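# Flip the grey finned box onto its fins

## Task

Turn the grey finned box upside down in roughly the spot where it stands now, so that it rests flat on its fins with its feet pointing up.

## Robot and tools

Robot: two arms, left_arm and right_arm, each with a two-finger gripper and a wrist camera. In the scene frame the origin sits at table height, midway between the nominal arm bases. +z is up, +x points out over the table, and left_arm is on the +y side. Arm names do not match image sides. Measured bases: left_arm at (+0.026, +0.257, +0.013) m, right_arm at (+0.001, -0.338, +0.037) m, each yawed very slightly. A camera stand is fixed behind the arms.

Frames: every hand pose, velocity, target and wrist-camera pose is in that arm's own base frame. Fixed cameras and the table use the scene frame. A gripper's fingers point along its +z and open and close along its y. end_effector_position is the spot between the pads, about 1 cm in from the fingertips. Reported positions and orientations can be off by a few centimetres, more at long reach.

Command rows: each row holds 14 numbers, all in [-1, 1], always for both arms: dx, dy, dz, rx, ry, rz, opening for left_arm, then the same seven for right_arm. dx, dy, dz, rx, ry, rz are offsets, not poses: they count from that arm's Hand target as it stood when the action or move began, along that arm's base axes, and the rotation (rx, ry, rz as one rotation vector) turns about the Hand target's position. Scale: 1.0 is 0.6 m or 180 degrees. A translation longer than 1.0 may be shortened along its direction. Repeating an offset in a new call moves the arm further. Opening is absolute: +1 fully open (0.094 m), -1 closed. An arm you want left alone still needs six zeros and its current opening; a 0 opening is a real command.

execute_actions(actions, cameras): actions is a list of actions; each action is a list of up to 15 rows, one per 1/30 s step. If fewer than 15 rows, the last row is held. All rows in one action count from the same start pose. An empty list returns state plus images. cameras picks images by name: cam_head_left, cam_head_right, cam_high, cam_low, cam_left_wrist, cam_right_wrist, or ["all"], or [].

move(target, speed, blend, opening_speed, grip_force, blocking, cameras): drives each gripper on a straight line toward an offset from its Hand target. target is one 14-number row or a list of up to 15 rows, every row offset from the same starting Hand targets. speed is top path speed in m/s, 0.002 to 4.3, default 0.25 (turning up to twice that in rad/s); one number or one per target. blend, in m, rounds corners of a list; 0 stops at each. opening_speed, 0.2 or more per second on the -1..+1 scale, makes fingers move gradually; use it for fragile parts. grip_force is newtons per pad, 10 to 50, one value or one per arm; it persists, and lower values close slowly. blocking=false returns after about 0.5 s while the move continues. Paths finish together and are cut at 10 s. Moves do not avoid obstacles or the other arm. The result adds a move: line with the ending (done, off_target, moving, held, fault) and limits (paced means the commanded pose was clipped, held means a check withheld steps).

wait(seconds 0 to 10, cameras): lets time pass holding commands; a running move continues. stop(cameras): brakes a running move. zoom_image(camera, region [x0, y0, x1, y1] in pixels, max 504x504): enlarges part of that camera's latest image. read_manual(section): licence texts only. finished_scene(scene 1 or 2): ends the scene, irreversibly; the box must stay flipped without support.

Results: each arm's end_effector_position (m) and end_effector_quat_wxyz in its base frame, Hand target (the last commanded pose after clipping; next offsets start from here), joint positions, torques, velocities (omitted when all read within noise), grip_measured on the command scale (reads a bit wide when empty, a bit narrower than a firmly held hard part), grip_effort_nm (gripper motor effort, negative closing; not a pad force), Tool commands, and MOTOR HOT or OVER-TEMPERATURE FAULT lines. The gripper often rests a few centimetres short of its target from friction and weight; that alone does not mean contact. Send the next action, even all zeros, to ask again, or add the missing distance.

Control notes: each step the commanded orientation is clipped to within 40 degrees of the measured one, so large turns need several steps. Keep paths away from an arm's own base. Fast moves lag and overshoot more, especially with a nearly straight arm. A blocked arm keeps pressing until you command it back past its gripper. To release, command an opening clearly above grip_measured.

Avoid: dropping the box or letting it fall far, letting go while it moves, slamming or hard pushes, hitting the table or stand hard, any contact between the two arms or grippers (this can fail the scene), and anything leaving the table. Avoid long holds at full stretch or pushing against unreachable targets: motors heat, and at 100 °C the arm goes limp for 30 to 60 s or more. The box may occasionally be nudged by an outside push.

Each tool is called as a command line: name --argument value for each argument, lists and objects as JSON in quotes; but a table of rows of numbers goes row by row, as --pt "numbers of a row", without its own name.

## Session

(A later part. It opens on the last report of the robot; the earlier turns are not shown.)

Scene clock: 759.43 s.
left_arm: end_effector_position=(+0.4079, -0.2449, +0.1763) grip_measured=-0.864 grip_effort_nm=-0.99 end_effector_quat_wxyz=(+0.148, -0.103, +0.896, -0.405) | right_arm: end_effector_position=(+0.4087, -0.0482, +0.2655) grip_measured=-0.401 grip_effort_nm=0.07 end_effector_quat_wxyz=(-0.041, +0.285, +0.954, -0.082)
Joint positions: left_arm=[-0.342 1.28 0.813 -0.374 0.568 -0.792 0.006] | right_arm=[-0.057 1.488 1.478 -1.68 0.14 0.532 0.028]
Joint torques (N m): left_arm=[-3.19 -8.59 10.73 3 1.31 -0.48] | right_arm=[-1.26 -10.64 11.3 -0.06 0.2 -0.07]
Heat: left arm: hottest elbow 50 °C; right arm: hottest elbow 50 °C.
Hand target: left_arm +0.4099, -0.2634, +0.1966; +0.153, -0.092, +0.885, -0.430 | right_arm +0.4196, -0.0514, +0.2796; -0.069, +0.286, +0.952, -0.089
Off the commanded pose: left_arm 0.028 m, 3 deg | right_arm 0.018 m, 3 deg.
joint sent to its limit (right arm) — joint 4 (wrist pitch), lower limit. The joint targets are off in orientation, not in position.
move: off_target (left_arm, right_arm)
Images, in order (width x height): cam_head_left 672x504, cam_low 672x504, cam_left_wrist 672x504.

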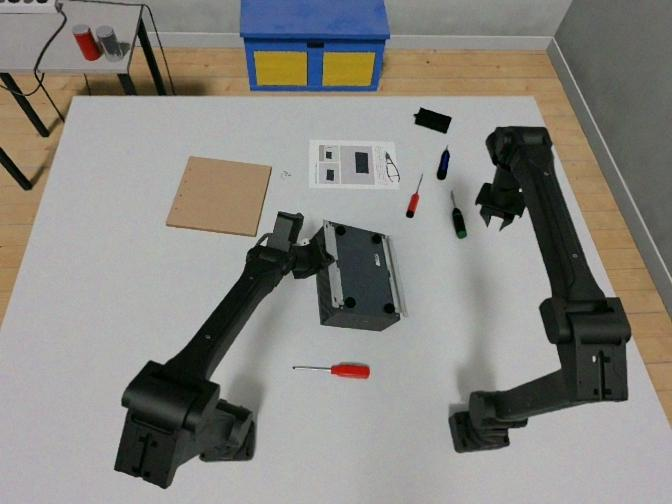

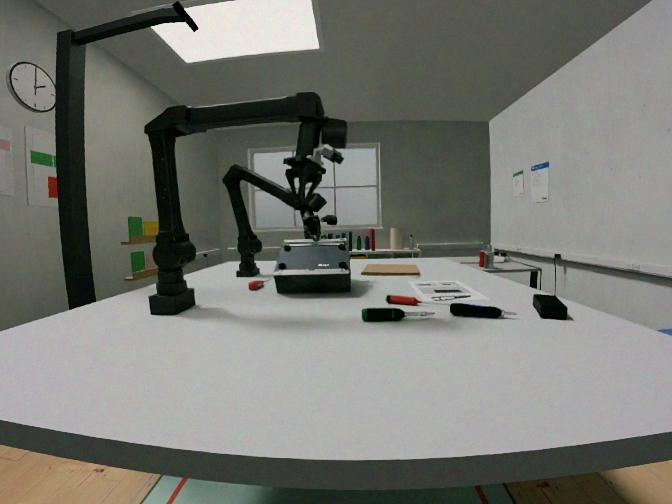

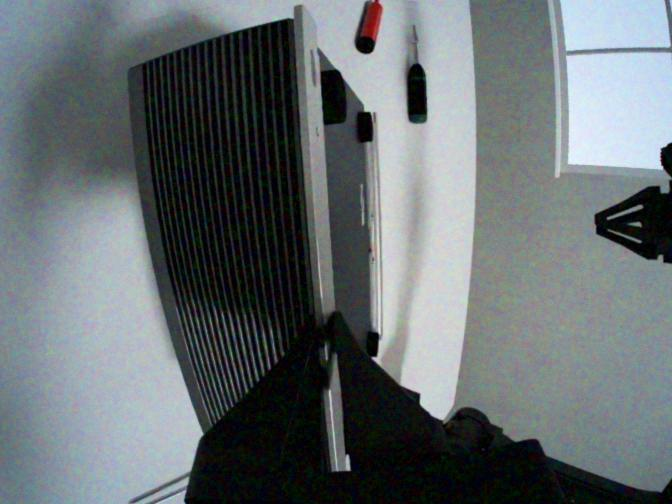

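move --pt "-0.0057 0.0917 -0.075 -0.111 -0.0058 0 -1 0 0 0 0 0 0 -0.4" --pt "-0.008 0.1333 -0.125 -0.1665 -0.0087 0 -1 0 0 0 0 0 0 -0.4" --speed 0.05 --blend '[0.01, 0]' --cameras '["cam_left_wrist", "cam_head_left", "cam_low"]'

zoom_image --camera "cam_low" --region '[240, 220, 400, 310]'

Scene clock: 780.83 s.
left_arm: end_effector_position=(+0.3959, -0.1791, +0.0919) grip_measured=-0.869 grip_effort_nm=-1.01 end_effector_quat_wxyz=(+0.127, -0.140, +0.761, -0.621) | right_arm: end_effector_position=(+0.4087, -0.0482, +0.2655) grip_measured=-0.401 grip_effort_nm=0.07 end_effector_quat_wxyz=(-0.041, +0.285, +0.954, -0.082)
Joint positions: left_arm=[-0.061 1.618 0.474 0.706 1.087 -1.158 0.006] | right_arm=[-0.057 1.488 1.478 -1.68 0.14 0.532 0.028]
Joint torques (N m): left_arm=[-1.03 -10.75 6.98 4.19 1.72 -0.78] | right_arm=[-1.14 -10.46 11.07 0.02 0.23 -0.12]
Heat: left arm: hottest elbow 49 °C; right arm: hottest elbow 51 °C.
Hand target: left_arm +0.4050, -0.1835, +0.1213; +0.136, -0.122, +0.742, -0.645 | right_arm +0.4196, -0.0514, +0.2796; -0.069, +0.286, +0.952, -0.089
Off the commanded pose: left_arm 0.031 m, 4 deg | right_arm 0.018 m, 3 deg.
joint sent to its limit (right arm) — joint 4 (wrist pitch), lower limit. The joint targets are off in orientation, not in position.
move: off_target (left_arm, right_arm)
Images, in order (width x height): cam_head_left 672x504, cam_low 672x504, cam_left_wrist 672x504.

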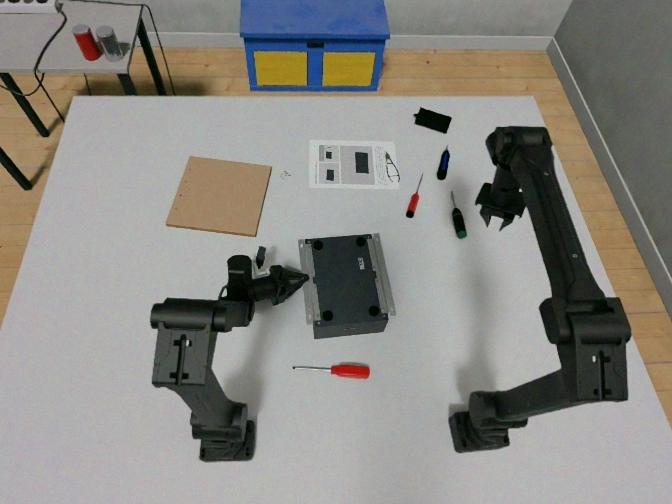

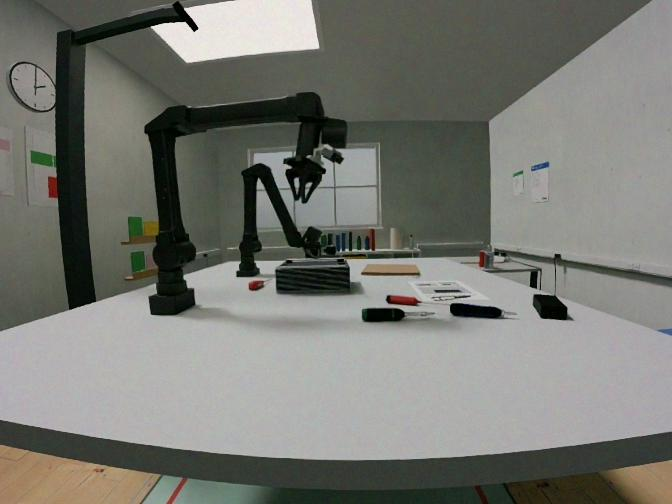

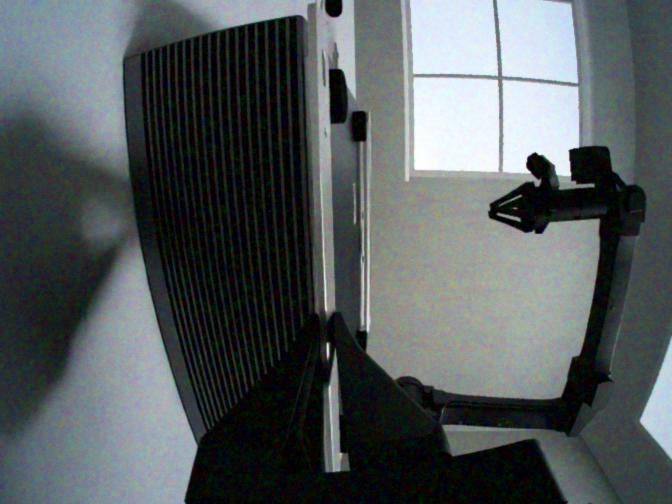

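Scaled by 3.150.

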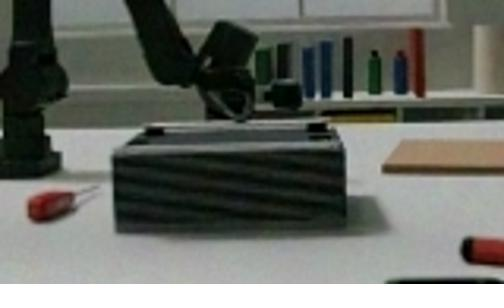

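move --target '[-0.001,0.005,-0.05,-0.0444,-0.0023,0,-1,0,0,0,0,0,0,-0.4]' --speed 0.03 --cameras '["cam_head_left", "cam_left_wrist"]'

Scene clock: 789.17 s.
left_arm: end_effector_position=(+0.3945, -0.1778, +0.0881) grip_measured=-0.913 grip_effort_nm=-1.01 end_effector_quat_wxyz=(+0.134, -0.121, +0.703, -0.688) | right_arm: end_effector_position=(+0.4087, -0.0482, +0.2655) grip_measured=-0.401 grip_effort_nm=0.07 end_effector_quat_wxyz=(-0.041, +0.285, +0.954, -0.082)
Joint positions: left_arm=[-0.044 1.872 0.459 1.368 1.164 -1.507 0.004] | right_arm=[-0.057 1.488 1.478 -1.68 0.14 0.532 0.028]
Joint torques (N m): left_arm=[-1.32 -8.35 4.88 2.76 -0.31 -0.67] | right_arm=[-1.26 -10.23 11.03 -0.06 0.22 -0.13]
Heat: left arm: hottest elbow 47 °C; right arm: hottest elbow 51 °C.
Hand target: left_arm +0.4046, -0.1804, +0.0915; +0.130, -0.129, +0.695, -0.696 | right_arm +0.4196, -0.0514, +0.2796; -0.069, +0.286, +0.952, -0.089
Off the commanded pose: left_arm 0.011 m, 2 deg | right_arm 0.018 m, 3 deg.
joint sent to its limit (right arm) — joint 4 (wrist pitch), lower limit. The joint targets are off in orientation, not in position.
move: off_target (left_arm, right_arm)
Images, in order (width x height): cam_head_left 672x504, cam_left_wrist 672x504.

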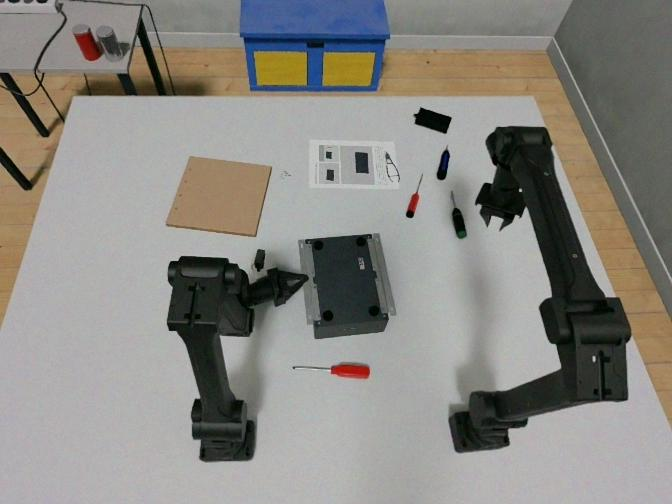

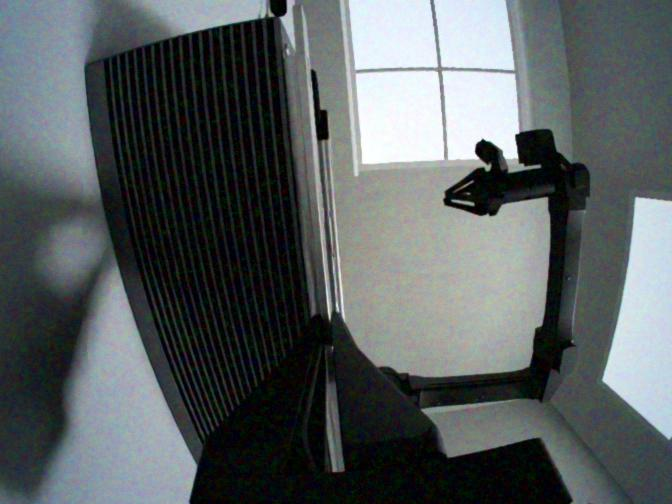

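move --pt "0 0 -0.022 0 0 0 -1 0 0 0 0 0 0 -0.4" --pt "-0.013 0.004 -0.005 0 0 0 -1 0 0 0 0 0 0 -0.4" --pt "-0.013 0.004 -0.005 0 0 0 -0.4 0 0 0 0 0 0 -0.4" --speed 0.03 --opening_speed 0.5 --cameras '["cam_head_left", "cam_left_wrist", "cam_low"]'

zoom_image --camera "cam_low" --region '[240, 220, 400, 310]'

zoom_image --camera "cam_head_left" --region '[270, 210, 430, 350]'

Scene clock: 802.33 s.
left_arm: end_effector_position=(+0.3946, -0.1770, +0.0875) grip_measured=-0.404 grip_effort_nm=0.17 end_effector_quat_wxyz=(+0.134, -0.125, +0.696, -0.695) | right_arm: end_effector_position=(+0.4087, -0.0482, +0.2655) grip_measured=-0.401 grip_effort_nm=0.07 end_effector_quat_wxyz=(-0.041, +0.285, +0.954, -0.082)
Joint positions: left_arm=[-0.043 1.904 0.46 1.448 1.161 -1.561 0.028] | right_arm=[-0.057 1.488 1.478 -1.68 0.14 0.532 0.028]
Joint torques (N m): left_arm=[-1.03 -9.93 3.04 1.74 -0.05 -0.24] | right_arm=[-1.08 -10.4 10.97 -0.08 0.22 -0.1]
Heat: left arm: hottest elbow 45 °C; right arm: hottest elbow 51 °C.
Hand target: left_arm +0.3967, -0.1780, +0.0885; +0.130, -0.129, +0.695, -0.696 | right_arm +0.4196, -0.0514, +0.2796; -0.069, +0.286, +0.952, -0.089
Off the commanded pose: left_arm 0.003 m, 1 deg | right_arm 0.018 m, 3 deg.
joint sent to its limit (right arm) — joint 4 (wrist pitch), lower limit. The joint targets are off in orientation, not in position.
move: off_target (right_arm)
Images, in order (width x height): cam_head_left 672x504, cam_low 672x504, cam_left_wrist 672x504.

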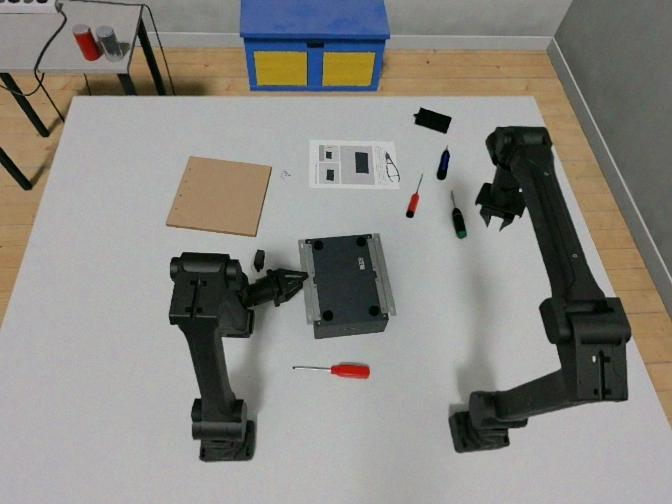

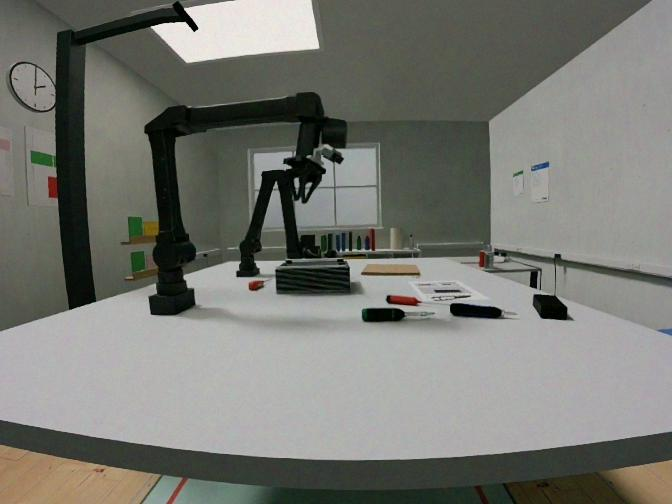

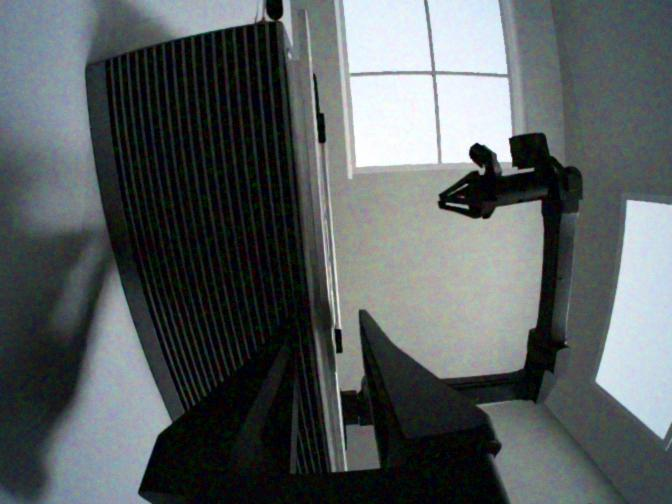

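Scaled by 3.150.

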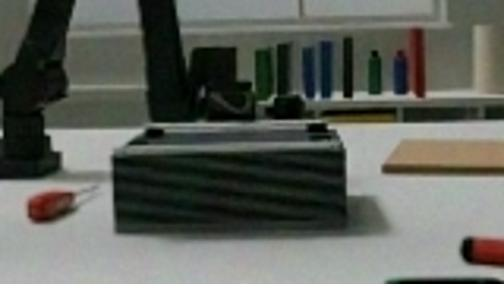

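Scaled by 3.150.

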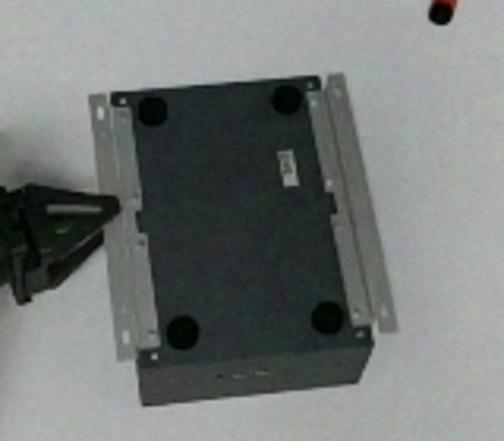

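move --pt "-0.042 0.109 0 0 0 0 -0.4 -0.091 0.252 -0.216 0 0 0.1 -1" --pt "-0.05 0.14 0.15 0 0 0 -0.4 -0.096 0.311 -0.374 0 0 0.127 -1" --speed 0.2 --blend '[0.03, 0]' --cameras '["cam_head_left", "cam_right_wrist"]'

Scene clock: 860.37 s.
left_arm: end_effector_position=(+0.3647, -0.0978, +0.1738) grip_measured=-0.403 grip_effort_nm=0.17 end_effector_quat_wxyz=(+0.119, -0.134, +0.692, -0.699) | right_arm: end_effector_position=(+0.3595, +0.1288, +0.0559) grip_measured=-0.986 grip_effort_nm=-0.77 end_effector_quat_wxyz=(-0.055, +0.092, +0.989, -0.103)
Joint positions: left_arm=[0.213 1.514 0.399 1.16 1.423 -1.637 0.028] | right_arm=[0.404 1.621 1.046 -1.192 0.129 0.603 0.001]
Joint torques (N m): left_arm=[0.09 -7.65 5.63 1.43 0.15 0.02] | right_arm=[0.09 -11.63 6.69 0.5 0.03 0.06]
Heat: left arm: hottest elbow 40 °C; right arm: hottest elbow 51 °C.
Hand target: left_arm +0.3667, -0.0940, +0.1784; +0.129, -0.129, +0.695, -0.696 | right_arm +0.3619, +0.1353, +0.0552; -0.050, +0.092, +0.989, -0.101
Off the commanded pose: left_arm 0.006 m, 1 deg | right_arm 0.007 m, 1 deg.
move: done
Images, in order (width x height): cam_head_left 672x504, cam_right_wrist 672x504.

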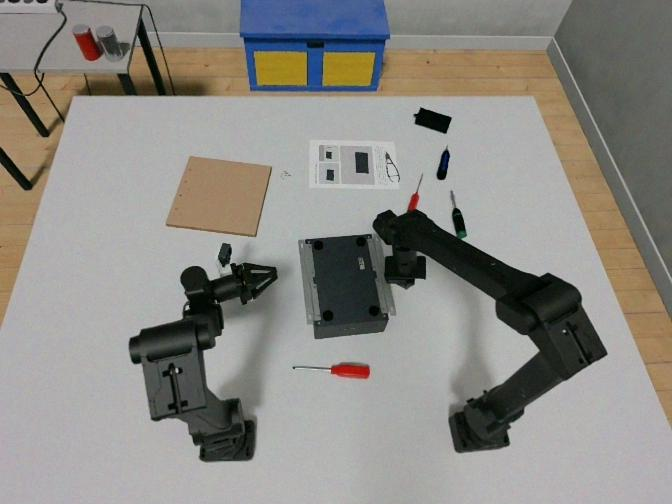

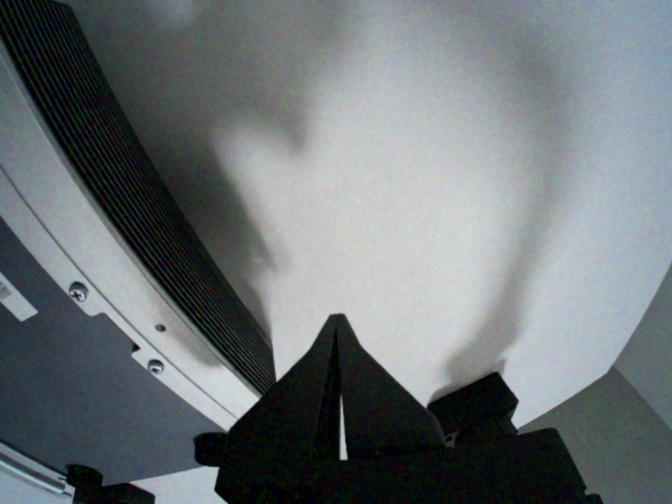

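move --target '[0,0,0,0,0,0,-0.4,0.013,0.18,-0.005,0,0,0,-1]' --speed 0.07 --cameras '["cam_head_left", "cam_right_wrist"]'

zoom_image --camera "cam_head_left" --region '[270, 210, 430, 350]'

Scene clock: 871.33 s.
left_arm: end_effector_position=(+0.3647, -0.0978, +0.1738) grip_measured=-0.403 grip_effort_nm=0.17 end_effector_quat_wxyz=(+0.120, -0.133, +0.692, -0.699) | right_arm: end_effector_position=(+0.3477, +0.2035, +0.0476) grip_measured=-0.986 grip_effort_nm=-0.76 end_effector_quat_wxyz=(-0.079, +0.095, +0.984, -0.132)
Joint positions: left_arm=[0.213 1.514 0.399 1.16 1.423 -1.637 0.028] | right_arm=[0.577 1.74 1.164 -1.284 0.107 0.784 0.001]
Joint torques (N m): left_arm=[0.15 -7.71 5.57 1.66 0.13 -0.01] | right_arm=[2.08 -9.93 11.32 1.31 -0.83 0.3]
Heat: left arm: hottest elbow 40 °C; right arm: hottest elbow 50 °C.
Hand target: left_arm +0.3666, -0.0940, +0.1784; +0.130, -0.129, +0.692, -0.698 | right_arm +0.3698, +0.2433, +0.0521; -0.050, +0.092, +0.989, -0.101
Off the commanded pose: left_arm 0.006 m, 1 deg | right_arm 0.046 m, 5 deg.
move: off_target (right_arm)
Images, in order (width x height): cam_head_left 672x504, cam_right_wrist 672x504.

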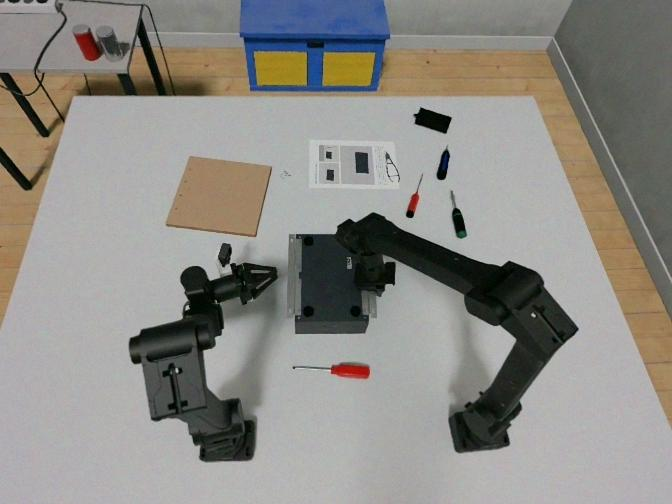

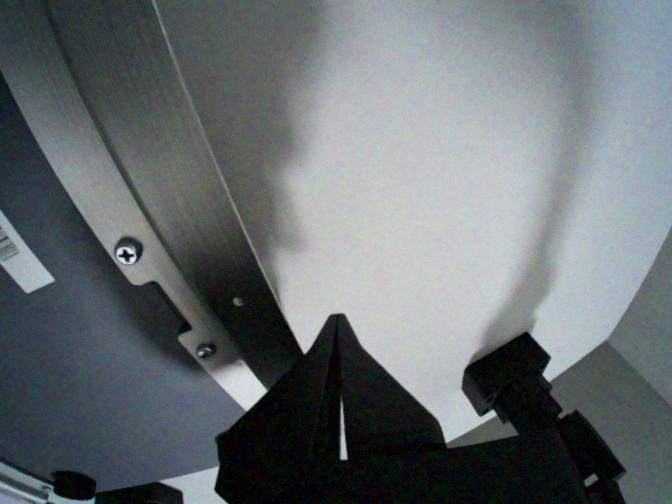

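Scaled by 3.150.

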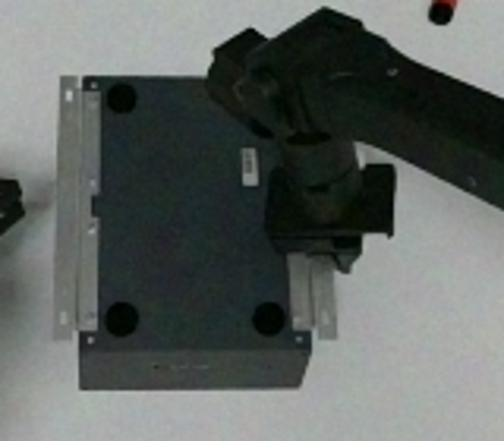

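move --pt "0 0 0 0 0 0 -0.4 -0.02 -0.17 0.02 0 0 0 -1" --pt "0 0 0 0 0 0 -0.4 0 -0.25 0.2 0 0 0 -1" --speed '[0.12, 0.25]' --blend '[0.02, 0]' --cameras '["cam_head_left", "cam_low", "cam_high"]'

Scene clock: 880.90 s.
left_arm: end_effector_position=(+0.3647, -0.0978, +0.1738) grip_measured=-0.403 grip_effort_nm=0.17 end_effector_quat_wxyz=(+0.120, -0.133, +0.692, -0.699) | right_arm: end_effector_position=(+0.3567, +0.0941, +0.1607) grip_measured=-0.986 grip_effort_nm=-0.76 end_effector_quat_wxyz=(-0.060, +0.090, +0.988, -0.106)
Joint positions: left_arm=[0.213 1.514 0.399 1.16 1.423 -1.637 0.028] | right_arm=[0.327 1.47 1.172 -1.47 0.145 0.522 0.001]
Joint torques (N m): left_arm=[0.09 -7.65 5.56 1.69 0.13 -0.01] | right_arm=[-1.38 -9.88 10.13 -0.18 0.15 -0.06]
Heat: left arm: hottest elbow 40 °C; right arm: hottest elbow 51 °C.
Hand target: left_arm +0.3666, -0.0940, +0.1784; +0.130, -0.129, +0.692, -0.698 | right_arm +0.3698, +0.0933, +0.1722; -0.050, +0.092, +0.989, -0.101
Off the commanded pose: left_arm 0.006 m, 1 deg | right_arm 0.017 m, 1 deg.
move: off_target (right_arm)
Images, in order (width x height): cam_head_left 672x504, cam_high 672x504, cam_low 672x504.

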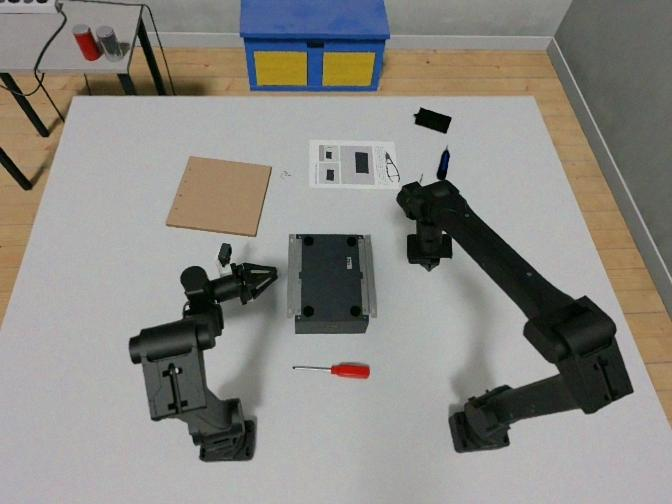

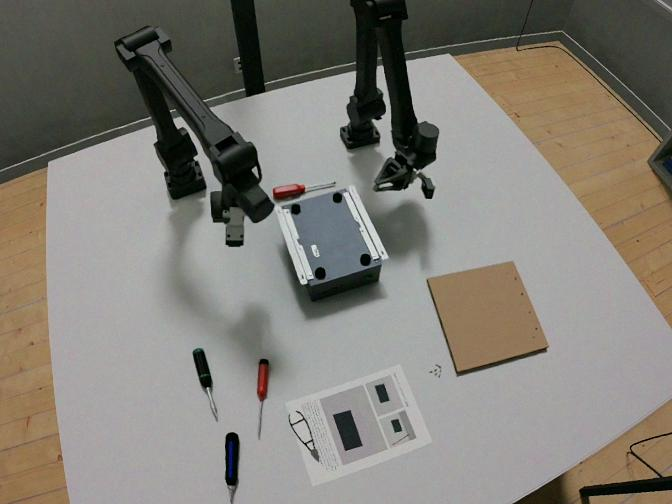

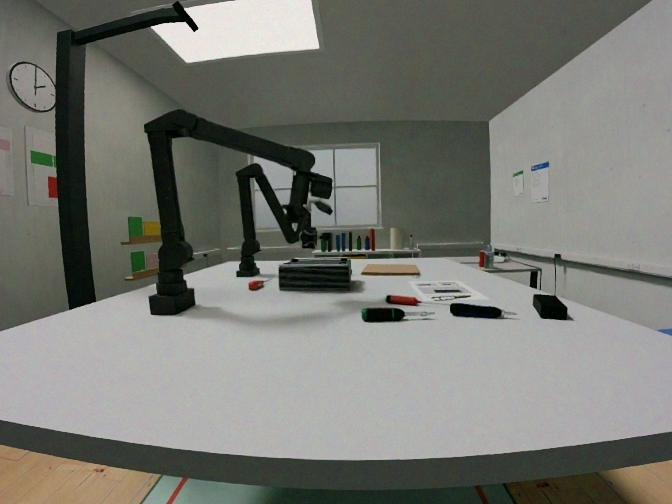

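The box is lying flat on its fins, feet up, close to where it started, and neither arm is touching it.

finished_scene --scene 2

The scene is finished: the task was done.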